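# Close the case lid and fasten its draw latch

## Task

Shut the lid of the case, then engage and close the draw latch so that the lid remains closed with no robot holding it.

## Robot and tools

Robot: two six-joint arms, left_arm and right_arm, each on a tilted plate fixed to a shared metal frame behind them. Each has a parallel two-finger gripper and a wrist camera. A 'too close' warning treats each plate and its half of the frame as part of that arm. Fixed cameras are cam_high and cam_low; wrist cameras are cam_left_wrist and cam_right_wrist. All images are 672x504.

Frames: the scene frame has its origin at table-top height, midway between the nominal bases, +z up, +x out over the table, left_arm on +y (image left/right may differ). Calibrated bases: left_arm at (-0.003, +0.337, +0.177) m, right_arm at (+0.029, -0.326, +0.177) m, both slightly tilted. Each arm's end_effector_position (metres) and end_effector_quat_wxyz are given in that arm's own base frame, not the scene frame, and may be off by a few centimetres. The reported point sits between the finger pads about 1 cm behind the tips; fingers point along gripper +z and close along its y axis.

Joint order in every row and every per-arm list: waist, shoulder, elbow, wrist pitch, wrist yaw, wrist roll. Ranges (rad): waist -2.618 to 3.054, shoulder 0 to 3.142, elbow 0 to 3.142, wrist pitch -1.571 to 1.571, wrist yaw -1.571 to 1.571, wrist roll -2.094 to 2.094. Real ends may differ by up to 0.059 rad.

Row format (shared by execute_actions and move): one flat list of 14 numbers, each in [-1, 1], covering both arms: left waist, shoulder, elbow, wrist pitch, wrist yaw, wrist roll, left grip, then the same seven for right_arm. The six joint numbers are offsets, scaled so 1.0 equals 1.202 rad (waist), 1.258 (shoulder), 1.3 (elbow), 2.073 (wrist pitch), 2.022 (wrist yaw and roll). They count from the 'Joint targets' line as it stood when the action or move began, never from the previous row. The grip number is absolute: +1 fully open, -1 closed. Sending 0 for a grip is a real command (half open), so repeat the current grip value to leave a gripper alone; sending 0 for all joints of an arm re-commands its present targets.

execute_actions(actions, cameras): actions is a list of actions; each action is a list of up to 15 rows, one per 1/30 s step, with the last row held to fill 15 steps. An empty list just reports state. An action is rejected for both arms if it would push a joint more than 0.059 rad beyond its range; a malformed or out-of-range first action rejects the whole call. Joint speed is capped per step, and if targets would move a gripper more than 200 mm they are scaled back, so big changes take several actions.

move(target, speed, blend, opening_speed, blocking, cameras): target is one 14-number row, or a list of up to 15 rows; every row's offsets count from the same starting Joint targets. All joints interpolate together, so the hand follows a curve, not a straight line. speed is the top rad/s of the joint with the longest way to go (0.01 to 2, default 0.5), one value or one per target. blend (rad) rounds corners between listed targets; 0 stops at each. opening_speed (0.2 or more per second on the grip scale) ramps the fingers. Grip changes in later rows are applied only after all arms stop at that row. Paths take at least 0.5 s and are cut off past 10 s. blocking=false returns after about 0.5 s while motion continues. The 'move:' line reports done, off_target (rest with a joint over 0.035 rad off), moving, held or fault, plus limits=held and the worst joint per arm. Done does not mean no contact.

wait(seconds 0 to 10) lets time pass with commands held. stop brakes a running move. zoom_image(camera, region [x0,y0,x1,y1] in pixels, at most 504x504) enlarges part of the newest image. show_instructions shows the reference image(s) for the latch. read_manual gives licence texts only. finished_scene(scene) ends the current scene irreversibly; pass its number.

Result lines: Joint positions and Joint velocities per arm (rad, rad/s), each ending with gripper opening in metres (0.093 fully open, stops at zero) and its rate; 'within noise' means the arm is still. Joint targets is the base for your next offsets. grip_measured is the finger motor on the -1..+1 scale; pads meet near -0.94 and each mm of held width adds about 0.0208, but it barely reveals contact. Joint torques (N m, positive toward larger angle, joints 1-3 wrap at ±28) include gravity and offsets. 'joint sent to its limit' and 'joint command not followed' (clearance check) may appear. Call results also list step readings. MOTOR HOT appears at 75 °C; at 90 °C the arm folds and idles for the rest of the scene; at 100 °C it goes limp.

Cautions: moves do not avoid obstacles or the other arm; a collision between the arms can fail the task. Approach slowly; fast moves and targets set far beyond a contact give hard hits and presses. End a push by commanding targets back past the measured positions. Do not drop items, release moving parts, slam the lid, or let anything leave the table. Avoid long stretched-out holds or pushing toward unreachable poses, which heat motors. Brief external tugs on held parts can happen. Check with the cameras that the latch is hooked and closed before finishing.

Each tool is called after "Request:" as name(argument=value, ...), one argument or row to a line, values as JSON.

Reference images:

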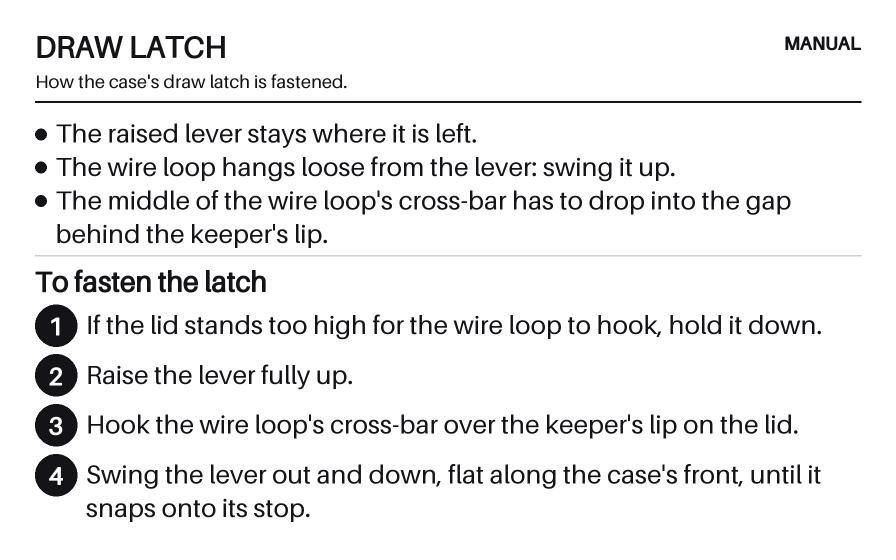

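## Session

Request:
execute_actions(
  actions=[],
)

Scene clock: 0.00 s.
left_arm: end_effector_position=(+0.1475, -0.5665, +0.1092) grip_measured=+1.000 end_effector_quat_wxyz=(+0.532, +0.617, +0.556, -0.167) | right_arm: end_effector_position=(+0.1339, -0.3165, +0.2517) grip_measured=+1.000 end_effector_quat_wxyz=(+0.358, +0.711, +0.559, -0.232)
Joint positions: left_arm=[-1.378 2.104 1.279 0.427 -0.218 0.441 0.093] | right_arm=[-0.993 1.191 1.152 -0.712 0.369 0.653 0.093]
Joint velocities: within noise
Joint torques (N m): no reading
Motor temperatures (°C): left_arm=[28 38 37 29 27 27 24] | right_arm=[26 36 39 29 24 27 24]
Heat: left arm: 38 °C; right arm: 39 °C.
Joint targets: left_arm=[-1.379 2.085 1.293 0.440 -0.218 0.441] | right_arm=[-0.993 1.187 1.159 -0.715 0.368 0.653]
Tool commands: left_gripper/opening=+1.0 right_gripper/opening=+1.0

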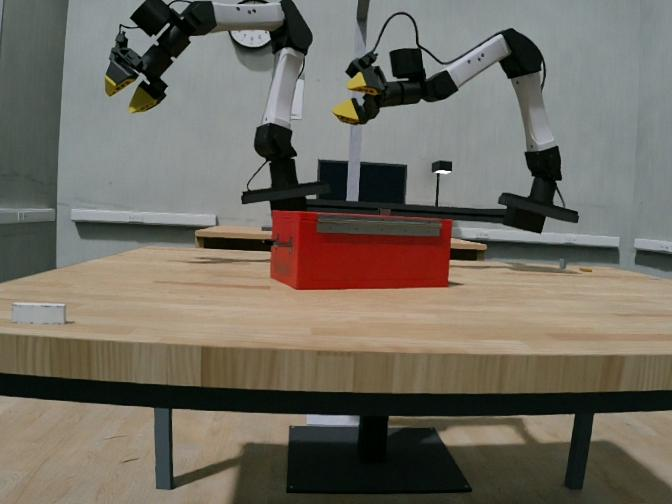

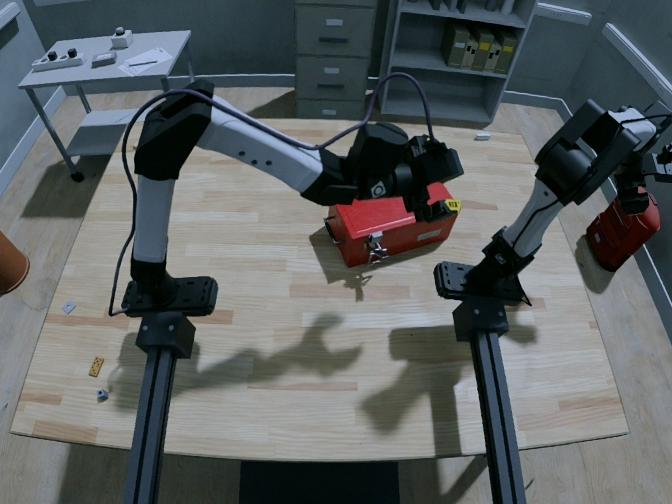

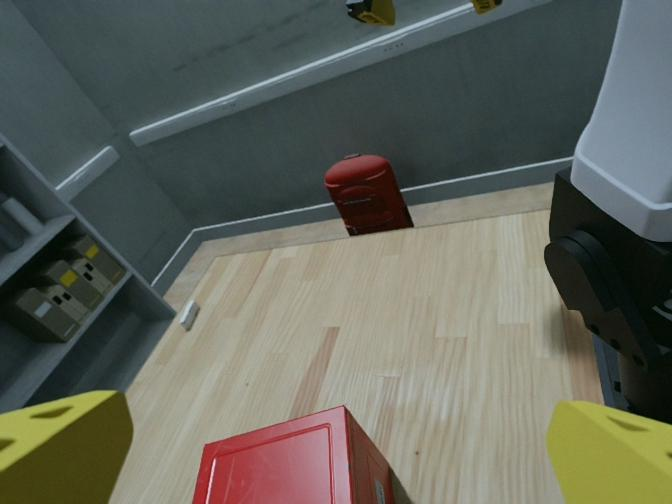

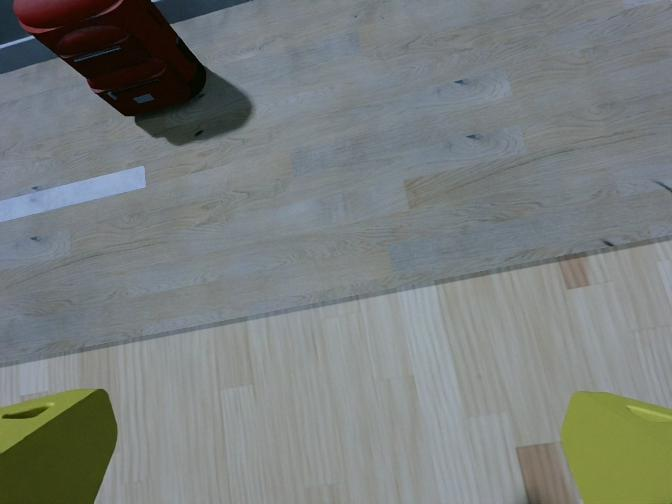

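Request:
zoom_image(
  camera="cam_low",
  region=[300, 160, 480, 295],
)

Request:
zoom_image(
  camera="cam_high",
  region=[250, 190, 470, 300],
)

Scaled by 2.800 from the camera's 672x504 image, which has a finer 960x720 frame.

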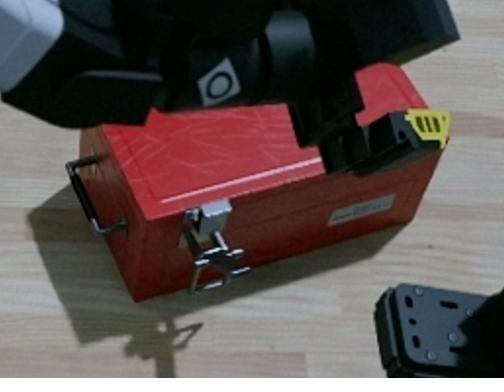

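Scaled by 2.291 from the camera's 672x504 image, which has a finer 960x720 frame.

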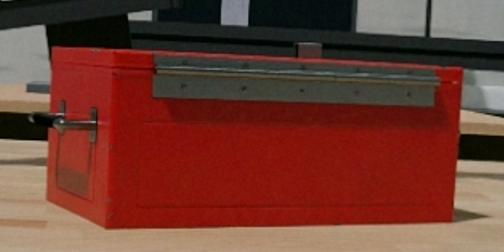

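Request:
move(
  target=[
    [0,-0.7035,-0.0715,-0.55,0.108,-0.218,1,0,0,0,0,0,0,1],
    [0.648,-0.7035,-0.0715,-0.55,0.108,-0.218,1,1,0,0,0,-0.182,-0.323,1],
  ],
  speed=0.9,
  blend=0.1,
)

Scene clock: 37.57 s.
left_arm: end_effector_position=(+0.2937, -0.2031, +0.2688) grip_measured=+1.000 end_effector_quat_wxyz=(+0.410, +0.273, +0.861, -0.125) | right_arm: end_effector_position=(+0.3394, +0.0696, +0.2440) grip_measured=+1.000 end_effector_quat_wxyz=(+0.397, -0.088, +0.913, +0.037)
Joint positions: left_arm=[-0.606 1.203 1.213 -0.696 -0.002 0.009 0.093] | right_arm=[0.209 1.191 1.152 -0.712 0.014 0.01 0.093]
Joint velocities: within noise
Joint torques (N m): left_arm=[-0.75 -3.47 6.74 2.13 0.12 -0.07] | right_arm=[1.02 -5.18 7.62 2.25 -0.07 -0.02]
Motor temperatures (°C): left_arm=[28 52 42 38 27 27 24] | right_arm=[25 37 47 31 24 27 24]
Heat: left arm: 52 °C; right arm: 47 °C.
Joint targets: left_arm=[-0.600 1.200 1.201 -0.700 0.000 0.000] | right_arm=[0.209 1.187 1.159 -0.715 0.000 0.000]
move: done

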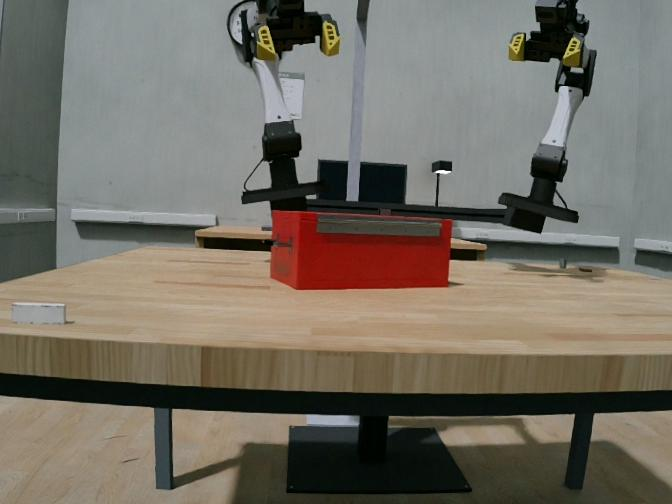

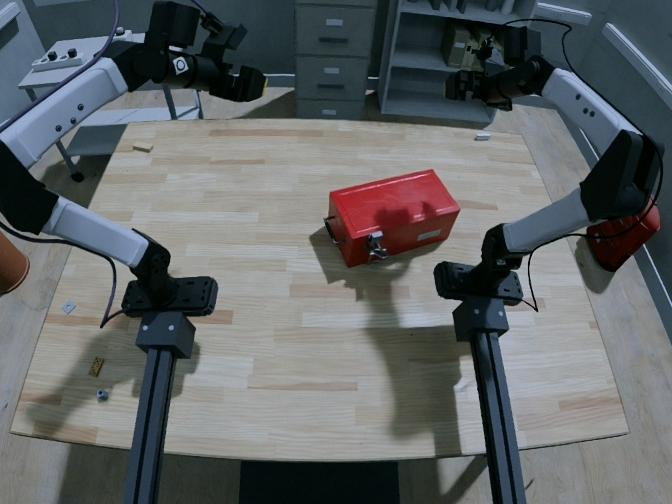

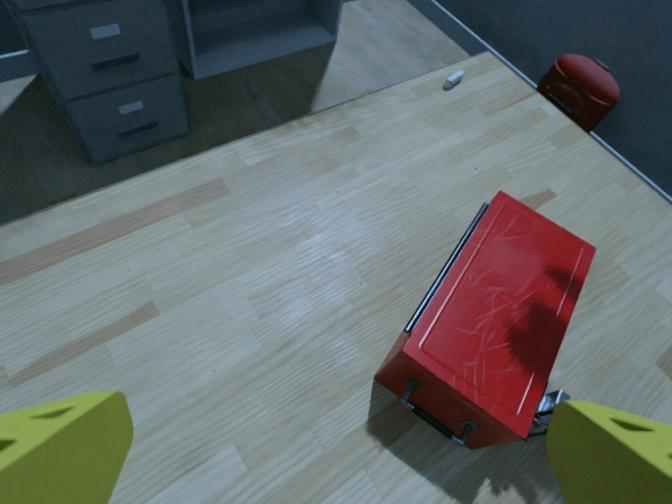

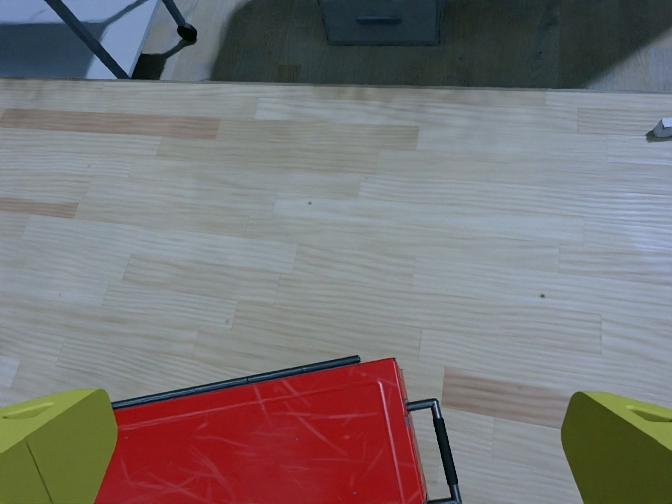

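Request:
zoom_image(
  camera="cam_left_wrist",
  region=[350, 170, 620, 480],
)

Request:
zoom_image(
  camera="cam_low",
  region=[300, 150, 480, 285],
)

Request:
zoom_image(
  camera="cam_low",
  region=[340, 215, 410, 275],
)

Scaled by 1.626 from the camera's 672x504 image, which has a finer 960x720 frame.

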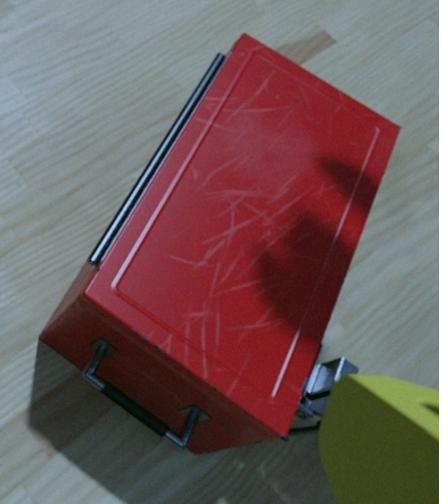

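Scaled by 2.800 from the camera's 672x504 image, which has a finer 960x720 frame.

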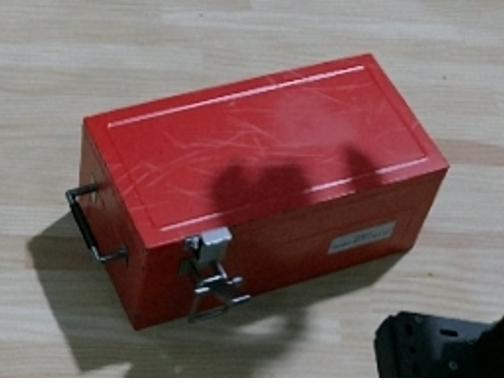

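Scaled by 7.200 from the camera's 672x504 image, which has a finer 960x720 frame.

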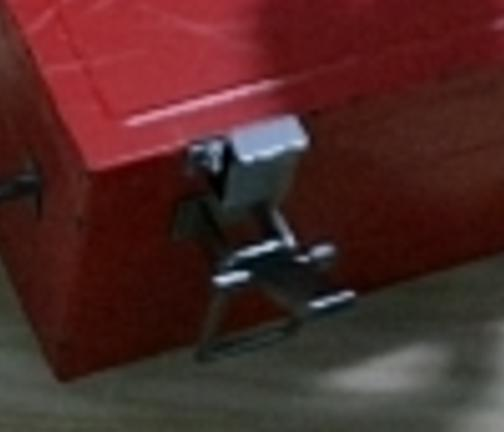

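Request:
move(
  target=[-0.426,0.256,-0.521,0.440,0,0,1,-0.34,0,0,0,0,0,1],
  speed=0.8,
)

Request:
zoom_image(
  camera="cam_left_wrist",
  region=[200, 120, 500, 400],
)

Scene clock: 69.17 s.
left_arm: end_effector_position=(+0.1613, -0.3214, +0.0319) grip_measured=+1.000 end_effector_quat_wxyz=(+0.320, +0.490, +0.787, -0.195) | right_arm: end_effector_position=(+0.3397, -0.0682, +0.2440) grip_measured=+1.000 end_effector_quat_wxyz=(+0.397, +0.094, +0.912, -0.041)
Joint positions: left_arm=[-1.106 1.516 0.531 0.183 -0.002 0.009 0.093] | right_arm=[-0.194 1.191 1.152 -0.712 0.008 0.009 0.093]
Joint velocities: within noise
Joint torques (N m): left_arm=[-1.65 -4.18 6.68 2.49 0.1 -0.07] | right_arm=[0.5 -5.89 7.64 2.14 0 -0.01]
Motor temperatures (°C): left_arm=[28 44 41 38 27 27 24] | right_arm=[25 36 49 32 24 27 23]
Heat: left arm: 44 °C; right arm: 49 °C.
Joint targets: left_arm=[-1.112 1.522 0.523 0.212 0.000 0.000] | right_arm=[-0.200 1.187 1.159 -0.715 0.000 0.000]
move: done

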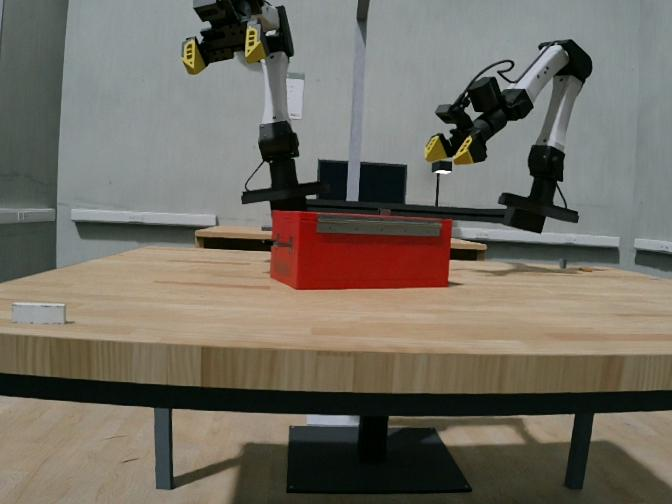

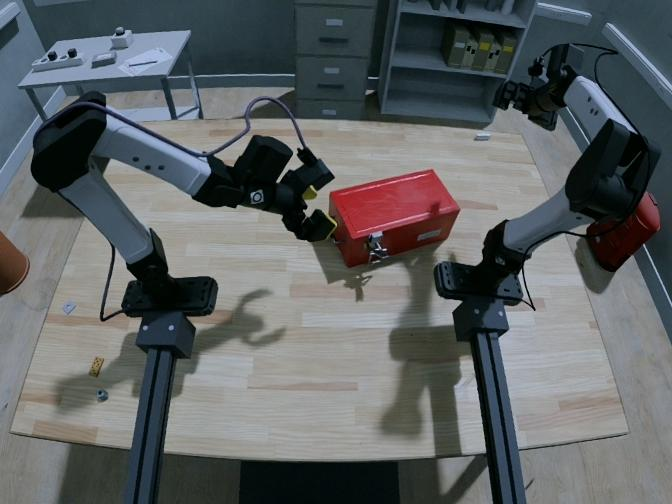

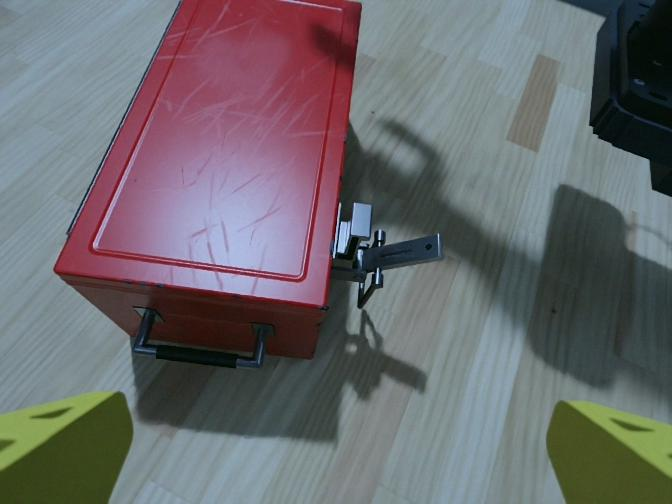

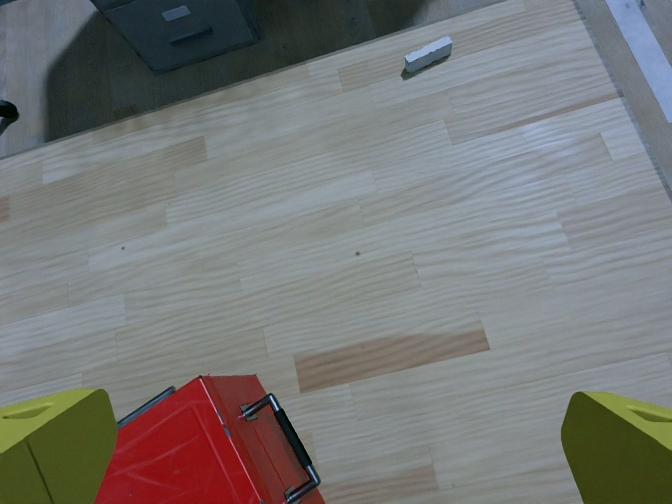

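Scaled by 1.680 from the camera's 672x504 image, which has a finer 960x720 frame.

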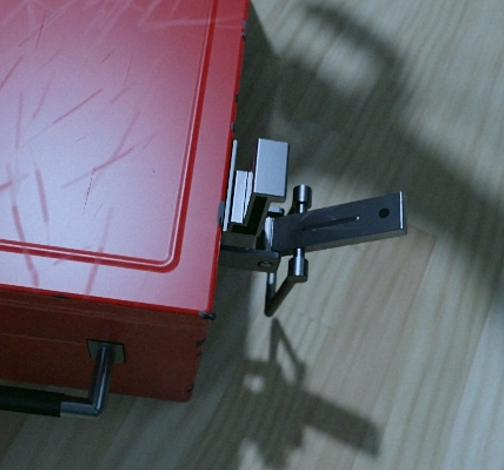

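Request:
zoom_image(
  camera="cam_left_wrist",
  region=[310, 190, 460, 320],
)

Request:
zoom_image(
  camera="cam_low",
  region=[355, 222, 405, 272],
)

Scaled by 3.360 from the camera's 672x504 image, which has a finer 960x720 frame.

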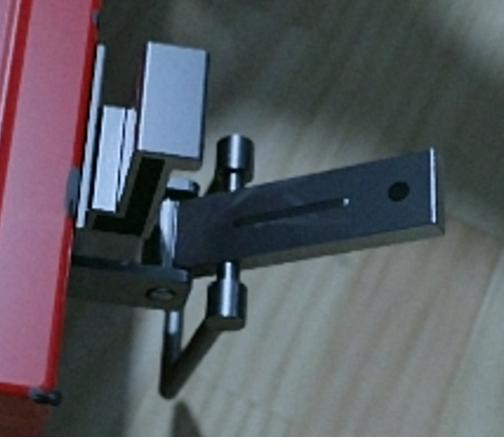

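Scaled by 10.080 from the camera's 672x504 image, which has a finer 960x720 frame.

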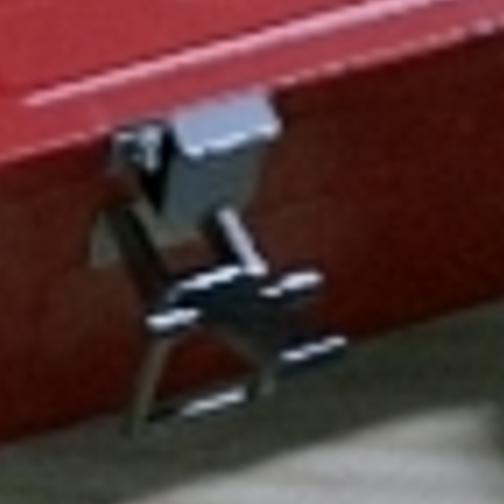

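Request:
move(
  target=[-0.497,0.517,0.21,0.063,-0.449,0,1,0,0,0,0,0,0,1],
  speed=0.8,
  cameras=["cam_low","cam_left_wrist"],
)

Request:
zoom_image(
  camera="cam_left_wrist",
  region=[240, 170, 440, 320],
)

Scene clock: 100.37 s.
left_arm: end_effector_position=(+0.0819, -0.3672, -0.0565) grip_measured=+1.000 end_effector_quat_wxyz=(+0.460, +0.593, +0.651, +0.113) | right_arm: end_effector_position=(+0.3397, -0.0682, +0.2440) grip_measured=+1.000 end_effector_quat_wxyz=(+0.397, +0.094, +0.912, -0.041)
Joint positions: left_arm=[-1.708 2.162 0.763 0.317 -0.896 0.009 0.093] | right_arm=[-0.194 1.191 1.152 -0.712 0.008 0.009 0.093]
Joint velocities: within noise
Joint torques (N m): left_arm=[-0.77 -7.47 8.62 1.97 -0.46 -0.11] | right_arm=[0.5 -5.89 7.64 2.13 0 -0.01]
Motor temperatures (°C): left_arm=[28 42 42 42 27 27 24] | right_arm=[25 36 50 33 24 27 23]
Heat: left arm: 42 °C; right arm: 50 °C.
Joint targets: left_arm=[-1.709 2.172 0.796 0.343 -0.908 0.000] | right_arm=[-0.200 1.187 1.159 -0.715 0.000 0.000]
move: done
Images, in order (width x height): cam_low 672x504, cam_left_wrist 672x504.

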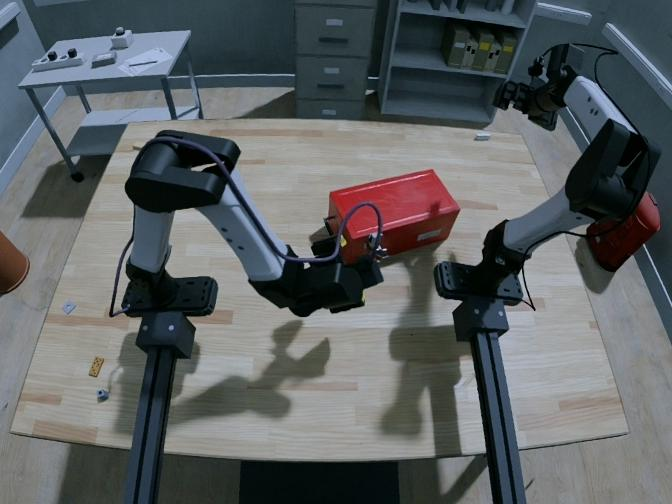

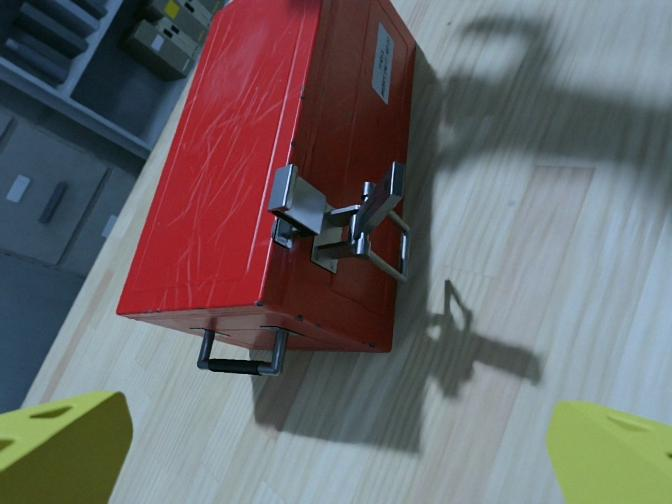

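Scaled by 2.520 from the camera's 672x504 image, which has a finer 960x720 frame.

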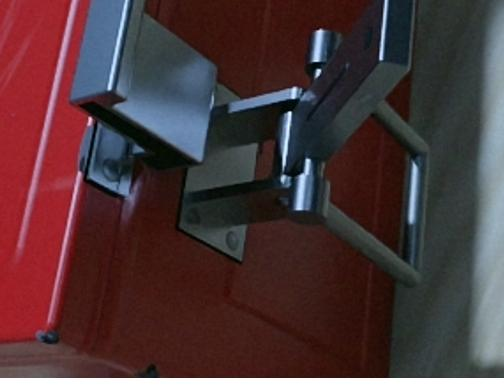

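Request:
zoom_image(
  camera="cam_left_wrist",
  region=[260, 150, 420, 290],
)

Scaled by 3.150 from the camera's 672x504 image, which has a finer 960x720 frame.

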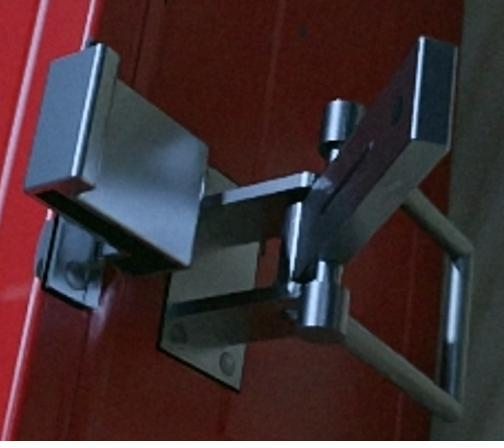

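Request:
move(
  target=[0.1007,0.3585,-0.0146,0.3136,0.0129,0.4189,-1,0,0,0,0,0,0,1],
  speed=0.7,
  cameras=["cam_low","cam_left_wrist"],
)

Scene clock: 248.33 s.
left_arm: end_effector_position=(+0.1224, -0.3574, -0.1440) grip_measured=-0.990 end_effector_quat_wxyz=(+0.434, +0.746, +0.432, +0.262) | right_arm: end_effector_position=(+0.3397, -0.0682, +0.2440) grip_measured=+1.000 end_effector_quat_wxyz=(+0.397, +0.094, +0.912, -0.041)
Joint positions: left_arm=[-1.594 2.612 0.768 0.966 -0.889 0.836 0] | right_arm=[-0.194 1.191 1.152 -0.712 0.008 0.009 0.093]
Joint velocities: within noise
Joint torques (N m): left_arm=[-0.38 -8.61 3.85 2.23 -0.19 0.07] | right_arm=[0.49 -5.89 7.64 2.13 0 -0.01]
Motor temperatures (°C): left_arm=[28 47 43 41 27 27 23] | right_arm=[25 34 52 35 24 27 23]
Heat: left arm: 47 °C; right arm: 52 °C.
Joint targets: left_arm=[-1.588 2.624 0.777 0.992 -0.882 0.847] | right_arm=[-0.200 1.187 1.159 -0.715 0.000 0.000]
move: done
Images, in order (width x height): cam_low 672x504, cam_left_wrist 672x504.

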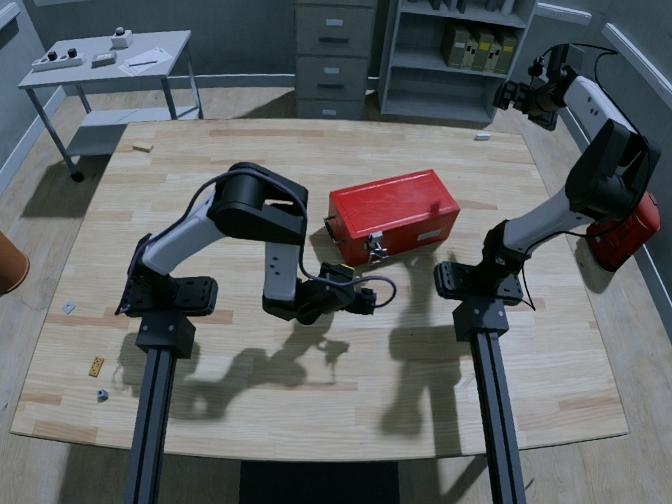

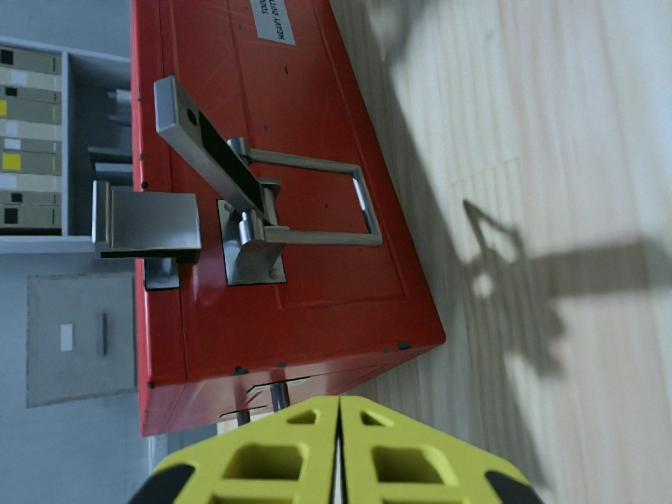

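Request:
move(
  target=[
    [0.1064,0.1062,0.1031,0.0504,0.0442,0.0682,-1,0,0,0,0,0,0,1],
    [0.1591,0.1526,0.1938,0.0415,0.0676,0.0973,-1,0,0,0,0,0,0,1],
  ],
  speed=0.3,
  blend=0.05,
  cameras=["cam_low","cam_left_wrist"],
)

Scene clock: 269.53 s.
left_arm: end_effector_position=(+0.1838, -0.3910, -0.1829) grip_measured=-0.990 end_effector_quat_wxyz=(+0.430, +0.746, +0.434, +0.266) | right_arm: end_effector_position=(+0.3397, -0.0682, +0.2440) grip_measured=+1.000 end_effector_quat_wxyz=(+0.397, +0.094, +0.912, -0.041)
Joint positions: left_arm=[-1.404 2.801 1.002 1.056 -0.762 1.031 0] | right_arm=[-0.194 1.191 1.152 -0.712 0.008 0.009 0.093]
Joint velocities: within noise
Joint torques (N m): left_arm=[-0.73 -9.73 5.9 2.35 0.01 0.08] | right_arm=[0.5 -5.87 7.64 2.13 0 -0.01]
Motor temperatures (°C): left_arm=[28 47 41 42 27 26 23] | right_arm=[25 34 52 35 24 27 23]
Heat: left arm: 47 °C; right arm: 52 °C.
Joint targets: left_arm=[-1.397 2.816 1.029 1.079 -0.745 1.043] | right_arm=[-0.200 1.187 1.159 -0.715 0.000 0.000]
move: done
Images, in order (width x height): cam_low 672x504, cam_left_wrist 672x504.

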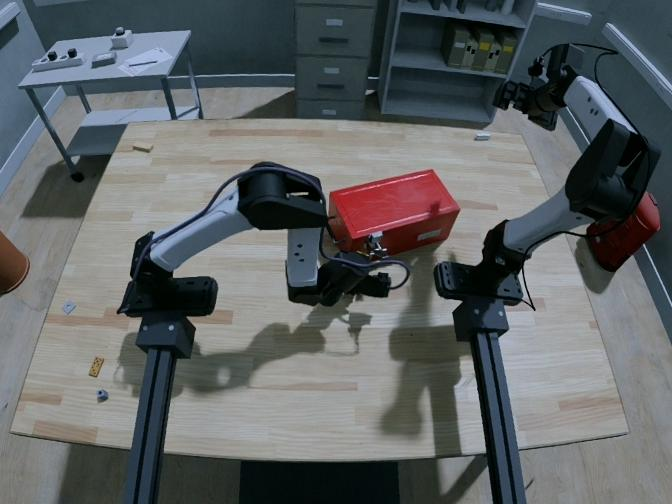

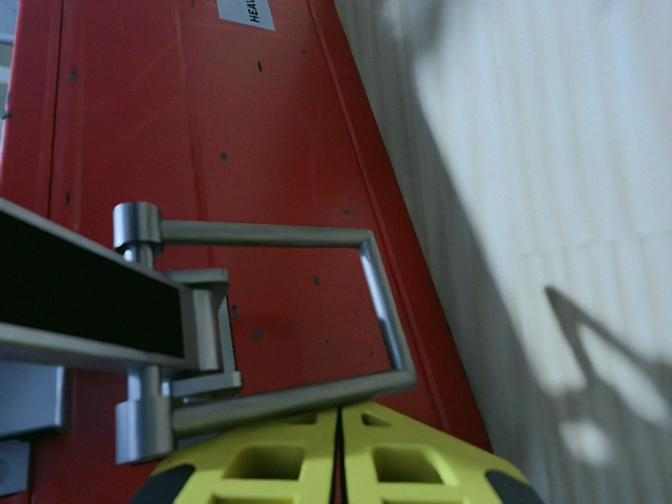

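Request:
move(
  target=[-0.0624,0.0342,0.0431,-0.0140,-0.0252,-0.0297,-1,0,0,0,0,0,0,1],
  speed=0.15,
  cameras=["cam_left_wrist"],
)

Scene clock: 298.23 s.
left_arm: end_effector_position=(+0.1691, -0.3975, -0.1912) grip_measured=-0.990 end_effector_quat_wxyz=(+0.439, +0.738, +0.435, +0.272) | right_arm: end_effector_position=(+0.3397, -0.0682, +0.2440) grip_measured=+1.000 end_effector_quat_wxyz=(+0.397, +0.094, +0.912, -0.041)
Joint positions: left_arm=[-1.458 2.846 1.051 1.041 -0.821 0.99 0] | right_arm=[-0.194 1.191 1.152 -0.712 0.008 0.009 0.093]
Joint velocities: within noise
Joint torques (N m): left_arm=[-2.41 -10.15 6.63 2.14 0.07 -0.09] | right_arm=[0.5 -5.89 7.64 2.13 0 -0.01]
Motor temperatures (°C): left_arm=[28 52 41 43 27 26 23] | right_arm=[25 34 53 35 24 26 23]
Heat: left arm: 52 °C; right arm: 53 °C.
Joint targets: left_arm=[-1.472 2.859 1.085 1.049 -0.796 0.984] | right_arm=[-0.200 1.187 1.159 -0.715 0.000 0.000]
move: done
Images, in order (width x height): cam_left_wrist 672x504.

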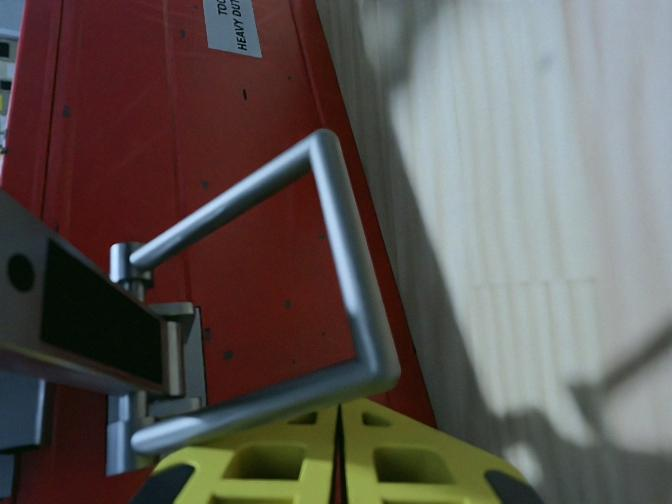

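Request:
move(
  target=[-0.0682,-0.0795,-0.0031,-0.0757,-0.0143,-0.0401,-1,0,0,0,0,0,0,1],
  speed=0.15,
  cameras=["cam_left_wrist"],
)

Scene clock: 307.43 s.
left_arm: end_effector_position=(+0.1323, -0.4059, -0.1949) grip_measured=-0.990 end_effector_quat_wxyz=(+0.422, +0.763, +0.418, +0.255) | right_arm: end_effector_position=(+0.3397, -0.0682, +0.2440) grip_measured=+1.000 end_effector_quat_wxyz=(+0.397, +0.094, +0.912, -0.041)
Joint positions: left_arm=[-1.549 2.811 1.06 0.898 -0.821 0.915 0] | right_arm=[-0.194 1.191 1.152 -0.712 0.008 0.009 0.093]
Joint velocities: within noise
Joint torques (N m): left_arm=[-1.52 -16.09 5.67 1.89 -0.26 -0.17] | right_arm=[0.49 -5.89 7.62 2.13 0 -0.01]
Motor temperatures (°C): left_arm=[28 54 40 43 27 26 24] | right_arm=[25 34 53 35 24 26 23]
Heat: left arm: 54 °C; right arm: 53 °C.
Joint targets: left_arm=[-1.554 2.758 1.081 0.892 -0.825 0.902] | right_arm=[-0.200 1.187 1.159 -0.715 0.000 0.000]
move: off_target (left_arm); left_arm: the shoulder is farthest, 0.052 rad from its target
Images, in order (width x height): cam_left_wrist 672x504.

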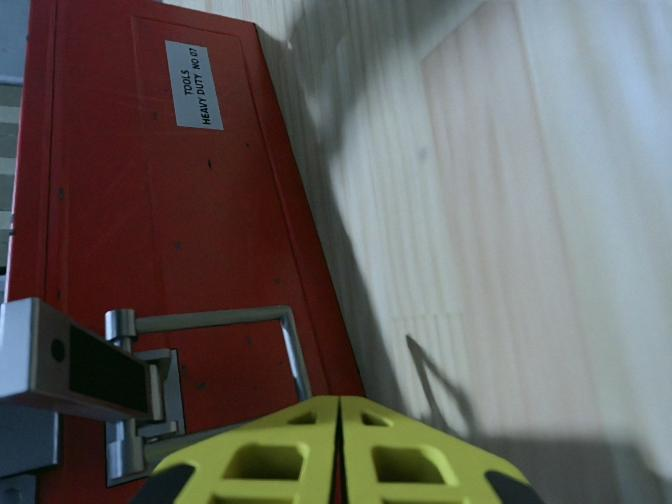

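Request:
zoom_image(
  camera="cam_left_wrist",
  region=[80, 280, 420, 504],
)

Request:
zoom_image(
  camera="cam_low",
  region=[280, 200, 460, 330],
)

Scaled by 1.482 from the camera's 672x504 image, which has a finer 960x720 frame.

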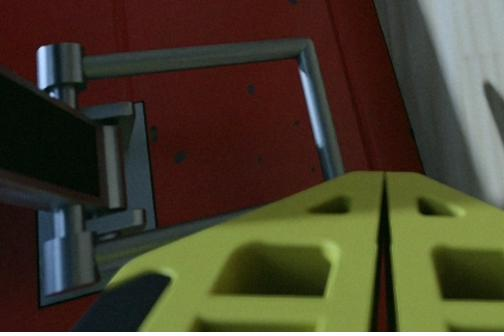

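This scene's latest camera images include none from cam_low. They are from: cam_left_wrist. cam_low's image comes with the result of a call that names it in "cameras".

Request:
move(
  target=[
    [-0.0283,-0.1065,-0.2338,0.0482,-0.0282,-0.0272,-1,0,0,0,0,0,0,1],
    [0.0782,0,-0.1308,0.0984,0.0158,0.041,-1,0,0,0,0,0,0,1],
    [0.1356,0.0501,-0.0308,0.095,0.0495,0.0697,-1,0,0,0,0,0,0,1],
  ],
  speed=0.3,
  blend=0.04,
  cameras=["cam_left_wrist"],
)

Scene clock: 329.47 s.
left_arm: end_effector_position=(+0.1853, -0.3916, -0.1852) grip_measured=-0.990 end_effector_quat_wxyz=(+0.431, +0.745, +0.437, +0.261) | right_arm: end_effector_position=(+0.3397, -0.0682, +0.2440) grip_measured=+1.000 end_effector_quat_wxyz=(+0.397, +0.094, +0.912, -0.041)
Joint positions: left_arm=[-1.397 2.809 1.008 1.062 -0.751 1.029 0] | right_arm=[-0.194 1.191 1.152 -0.712 0.008 0.009 0.093]
Joint velocities: within noise
Joint torques (N m): left_arm=[-0.79 -9.88 6.56 2.42 0.09 0.11] | right_arm=[0.5 -5.89 7.64 2.13 0 -0.01]
Motor temperatures (°C): left_arm=[28 67 40 42 27 26 24] | right_arm=[25 34 53 35 24 26 23]
Heat: left arm: 67 °C; right arm: 53 °C.
Joint targets: left_arm=[-1.391 2.821 1.041 1.090 -0.725 1.043] | right_arm=[-0.200 1.187 1.159 -0.715 0.000 0.000]
move: done
Images, in order (width x height): cam_left_wrist 672x504.

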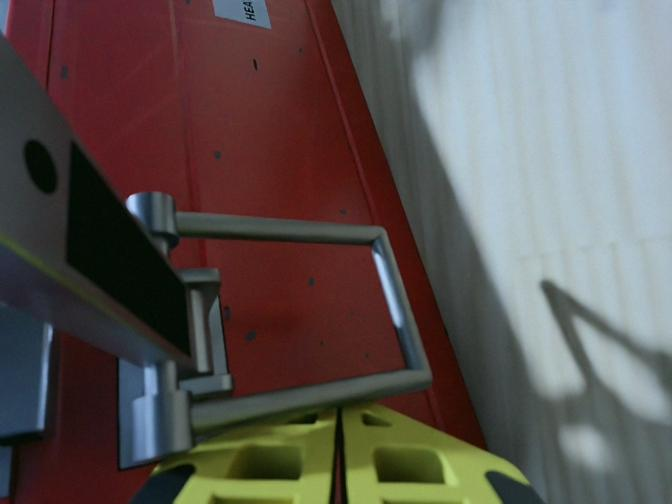

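Request:
move(
  target=[
    [0.0042,0,0,0,0.0148,0,-1,0,0,0,0,0,0,1],
    [-0.0724,0.0246,0.0338,-0.0217,-0.0198,-0.0297,-1,0,0,0,0,0,0,1],
    [-0.1356,-0.0962,0.0308,-0.0955,-0.0371,-0.0692,-1,0,0,0,0,0,0,1],
  ],
  speed=0.15,
  blend=0.02,
  cameras=["cam_left_wrist"],
)

Scene clock: 345.27 s.
left_arm: end_effector_position=(+0.1355, -0.4143, -0.1805) grip_measured=-0.990 end_effector_quat_wxyz=(+0.428, +0.758, +0.423, +0.253) | right_arm: end_effector_position=(+0.3397, -0.0682, +0.2440) grip_measured=+1.000 end_effector_quat_wxyz=(+0.397, +0.094, +0.912, -0.041)
Joint positions: left_arm=[-1.542 2.765 1.058 0.87 -0.822 0.914 0] | right_arm=[-0.194 1.191 1.152 -0.712 0.008 0.009 0.093]
Joint velocities: within noise
Joint torques (N m): left_arm=[-2.13 -17.18 6.04 2.23 -0.01 -0.14] | right_arm=[0.49 -5.87 7.64 2.13 0 -0.01]
Motor temperatures (°C): left_arm=[28 61 40 44 27 26 24] | right_arm=[25 34 53 35 24 26 23]
Heat: left arm: 61 °C; right arm: 53 °C.
Joint targets: left_arm=[-1.554 2.700 1.081 0.892 -0.800 0.903] | right_arm=[-0.200 1.187 1.159 -0.715 0.000 0.000]
move: off_target (left_arm); blend cut to 0.015 rad at target 1; left_arm: the shoulder is farthest, 0.065 rad from its target
Images, in order (width x height): cam_left_wrist 672x504.

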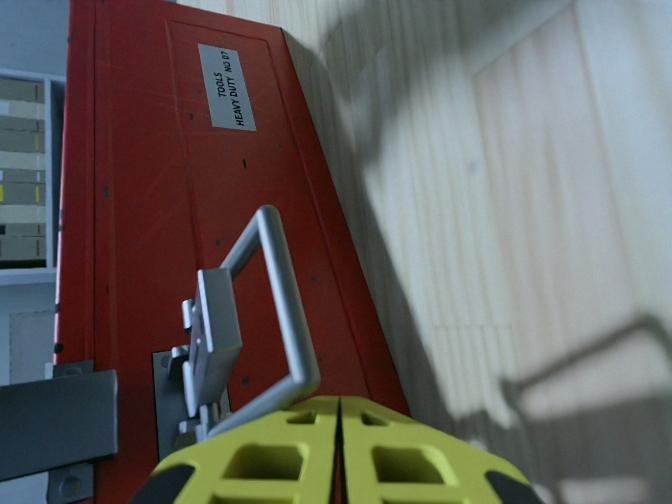

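Request:
move(
  target=[0,-0.05,0,0,0,0,-1,0,0,0,0,0,0,1],
  speed=0.2,
  cameras=["cam_left_wrist"],
)

Scene clock: 350.67 s.
left_arm: end_effector_position=(+0.1345, -0.4304, -0.1570) grip_measured=-0.990 end_effector_quat_wxyz=(+0.447, +0.747, +0.428, +0.243) | right_arm: end_effector_position=(+0.3397, -0.0682, +0.2440) grip_measured=+1.000 end_effector_quat_wxyz=(+0.397, +0.094, +0.912, -0.041)
Joint positions: left_arm=[-1.545 2.703 1.058 0.856 -0.822 0.913 0] | right_arm=[-0.194 1.191 1.152 -0.712 0.008 0.009 0.093]
Joint velocities: within noise
Joint torques (N m): left_arm=[-1.87 -17.33 6.52 2.44 0.02 -0.15] | right_arm=[0.49 -5.89 7.62 2.13 0 -0.01]
Motor temperatures (°C): left_arm=[28 63 40 43 27 26 24] | right_arm=[25 33 53 36 24 26 23]
Heat: left arm: 63 °C; right arm: 53 °C.
Joint targets: left_arm=[-1.554 2.637 1.081 0.892 -0.800 0.903] | right_arm=[-0.200 1.187 1.159 -0.715 0.000 0.000]
move: off_target (left_arm); left_arm: the shoulder is farthest, 0.066 rad from its target
Images, in order (width x height): cam_left_wrist 672x504.

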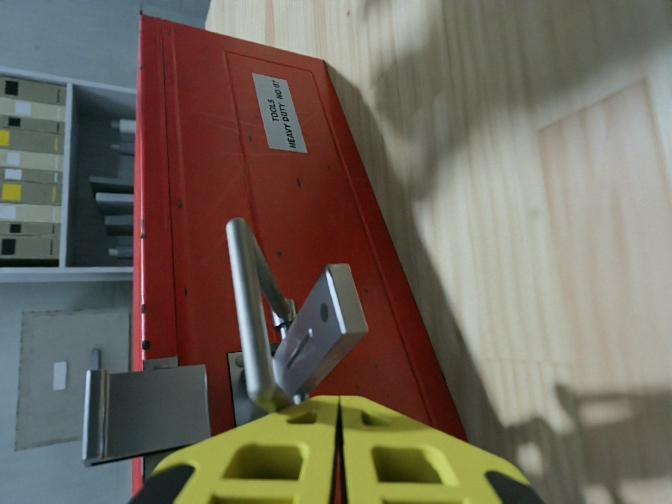

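Request:
move(
  target=[
    [-0.0092,-0.0533,-0.0292,-0.0347,-0.0198,-0.0138,-1,0,0,0,0,0,0,1],
    [0.0566,-0.0851,-0.0738,-0.0077,0,0.0282,-1,0,0,0,0,0,0,1],
  ],
  speed=0.15,
  blend=0.02,
  cameras=["cam_left_wrist"],
)

Scene clock: 364.50 s.
left_arm: end_effector_position=(+0.1565, -0.4274, -0.1230) grip_measured=-0.990 end_effector_quat_wxyz=(+0.450, +0.737, +0.437, +0.250) | right_arm: end_effector_position=(+0.3397, -0.0682, +0.2440) grip_measured=+1.000 end_effector_quat_wxyz=(+0.397, +0.094, +0.912, -0.041)
Joint positions: left_arm=[-1.491 2.587 0.995 0.843 -0.809 0.95 0] | right_arm=[-0.194 1.191 1.152 -0.712 0.008 0.009 0.093]
Joint velocities: within noise
Joint torques (N m): left_arm=[-0.7 -16.12 3.75 2.43 -0.1 0.06] | right_arm=[0.5 -5.87 7.64 2.13 0 -0.01]
Motor temperatures (°C): left_arm=[28 68 40 45 27 26 24] | right_arm=[24 33 53 36 24 26 23]
Heat: left arm: 68 °C; right arm: 53 °C.
Joint targets: left_arm=[-1.486 2.530 0.985 0.875 -0.800 0.960] | right_arm=[-0.200 1.187 1.159 -0.715 0.000 0.000]
move: off_target (left_arm); left_arm: the shoulder is farthest, 0.057 rad from its target
Images, in order (width x height): cam_left_wrist 672x504.

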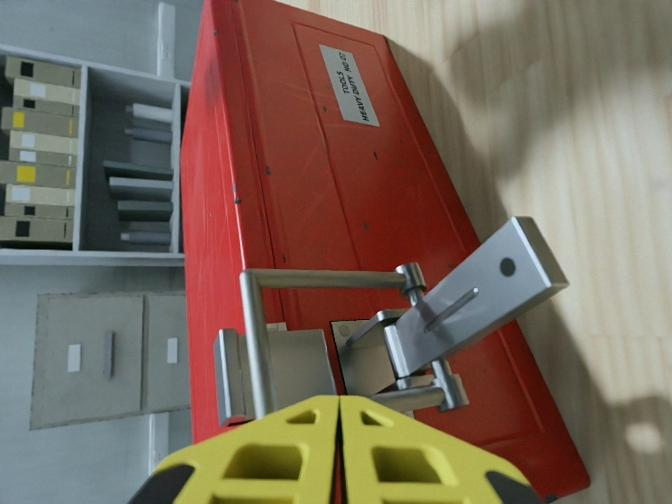

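Request:
move(
  target=[
    [0.03,-0.008,-0.0147,0.0164,0.0124,0.015,-1,0,0,0,0,0,0,1],
  ],
  speed=0.15,
  cameras=["cam_left_wrist"],
)

Scene clock: 366.97 s.
left_arm: end_effector_position=(+0.1676, -0.4239, -0.1201) grip_measured=-0.990 end_effector_quat_wxyz=(+0.451, +0.737, +0.437, +0.249) | right_arm: end_effector_position=(+0.3397, -0.0682, +0.2440) grip_measured=+1.000 end_effector_quat_wxyz=(+0.397, +0.094, +0.912, -0.041)
Joint positions: left_arm=[-1.458 2.577 0.975 0.876 -0.784 0.981 0] | right_arm=[-0.194 1.191 1.152 -0.712 0.008 0.009 0.093]
Joint velocities: within noise
Joint torques (N m): left_arm=[-0.54 -15.99 3.67 2.48 -0.08 0.07] | right_arm=[0.5 -5.87 7.64 2.13 0 -0.01]
Motor temperatures (°C): left_arm=[28 69 40 45 27 26 24] | right_arm=[24 33 53 36 24 26 23]
Heat: left arm: 69 °C; right arm: 53 °C.
Joint targets: left_arm=[-1.450 2.521 0.966 0.910 -0.775 0.991] | right_arm=[-0.200 1.187 1.159 -0.715 0.000 0.000]
move: off_target (left_arm); left_arm: the shoulder is farthest, 0.057 rad from its target
Images, in order (width x height): cam_left_wrist 672x504.

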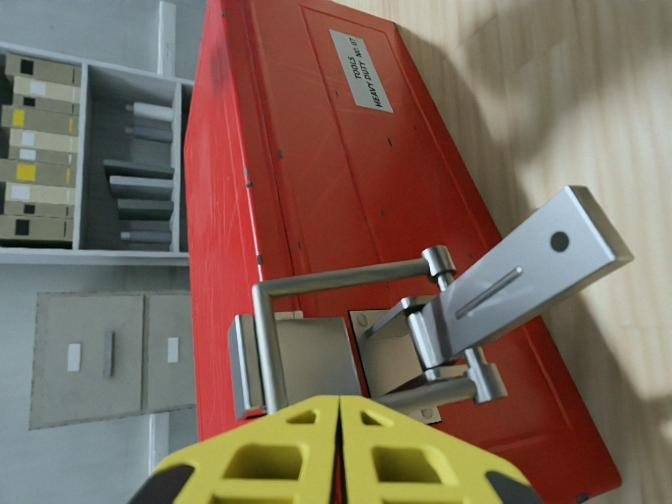

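Request:
move(
  target=[
    [-0.158,-0.1527,-0.1938,-0.0415,-0.0676,-0.0973,-1,0,0,0,0,0,0,1],
  ],
  speed=0.25,
  cameras=["cam_left_wrist","cam_low"],
)

Scene clock: 373.37 s.
left_arm: end_effector_position=(+0.1075, -0.3798, -0.0832) grip_measured=-0.990 end_effector_quat_wxyz=(+0.465, +0.733, +0.437, +0.238) | right_arm: end_effector_position=(+0.3397, -0.0682, +0.2440) grip_measured=+1.000 end_effector_quat_wxyz=(+0.397, +0.094, +0.912, -0.041)
Joint positions: left_arm=[-1.636 2.375 0.725 0.829 -0.901 0.807 0] | right_arm=[-0.194 1.191 1.152 -0.712 0.008 0.008 0.093]
Joint velocities: within noise
Joint torques (N m): left_arm=[-1.16 -13.35 3.18 1.89 -0.34 -0.17] | right_arm=[0.5 -5.89 7.64 2.13 0 -0.01]
Motor temperatures (°C): left_arm=[28 73 40 45 27 26 24] | right_arm=[24 33 54 36 24 26 23]
Heat: left arm: 73 °C; right arm: 54 °C.
Joint targets: left_arm=[-1.640 2.329 0.714 0.823 -0.911 0.794] | right_arm=[-0.200 1.187 1.159 -0.715 0.000 0.000]
move: off_target (left_arm); left_arm: the shoulder is farthest, 0.046 rad from its target
Images, in order (width x height): cam_low 672x504, cam_left_wrist 672x504.

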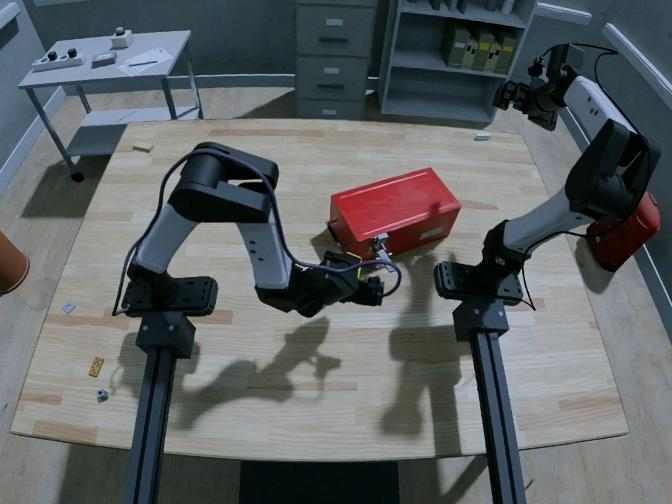

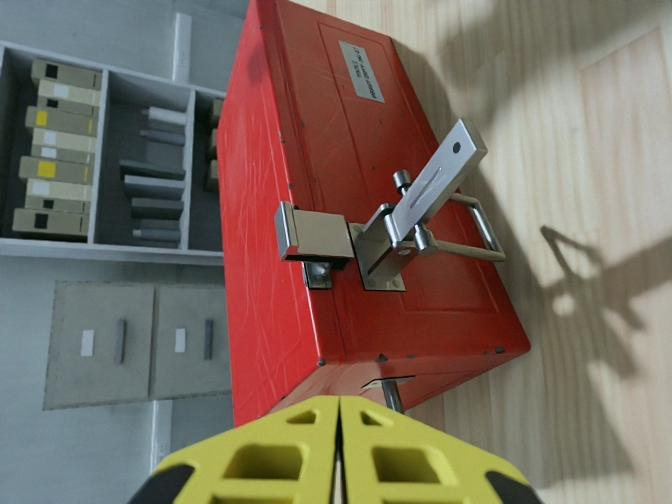

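Request:
move(
  target=[0,-0.659,-0.165,-0.3,0.297,-0.393,-1,0,0,0,0,0,0,1],
  speed=0.8,
  cameras=["cam_low"],
)

Request:
zoom_image(
  camera="cam_low",
  region=[330, 210, 430, 285],
)

Scene clock: 379.70 s.
left_arm: end_effector_position=(+0.0300, -0.3535, +0.0341) grip_measured=-0.991 end_effector_quat_wxyz=(+0.362, +0.631, +0.666, -0.168) | right_arm: end_effector_position=(+0.3397, -0.0682, +0.2440) grip_measured=+1.000 end_effector_quat_wxyz=(+0.397, +0.094, +0.912, -0.041)
Joint positions: left_arm=[-1.636 1.52 0.512 0.206 -0.32 0.011 0] | right_arm=[-0.194 1.191 1.152 -0.712 0.008 0.008 0.093]
Joint velocities: within noise
Joint torques (N m): left_arm=[-1.03 -6.37 6.32 2.14 -0.01 -0.11] | right_arm=[0.5 -5.87 7.64 2.14 0 -0.01]
Motor temperatures (°C): left_arm=[28 72 39 44 27 26 24] | right_arm=[24 33 54 36 24 26 23]
Heat: left arm: 72 °C; right arm: 54 °C.
Joint targets: left_arm=[-1.640 1.499 0.500 0.202 -0.311 -0.001] | right_arm=[-0.200 1.187 1.159 -0.715 0.000 0.000]
move: done
Images, in order (width x height): cam_low 672x504.

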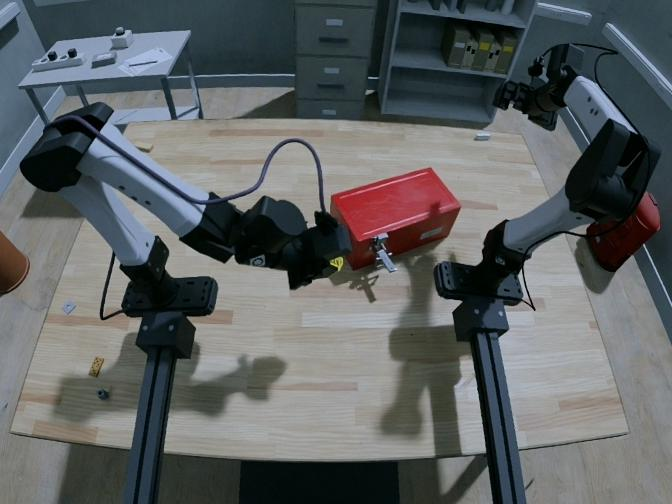

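Scaled by 5.040 from the camera's 672x504 image, which has a finer 960x720 frame.

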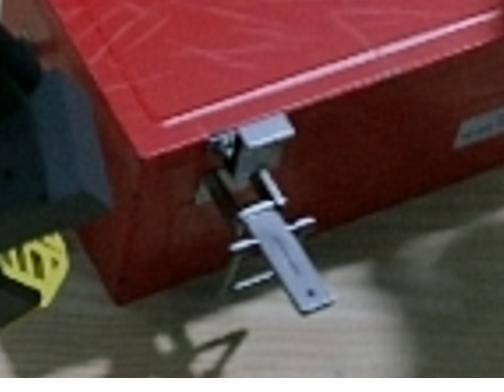

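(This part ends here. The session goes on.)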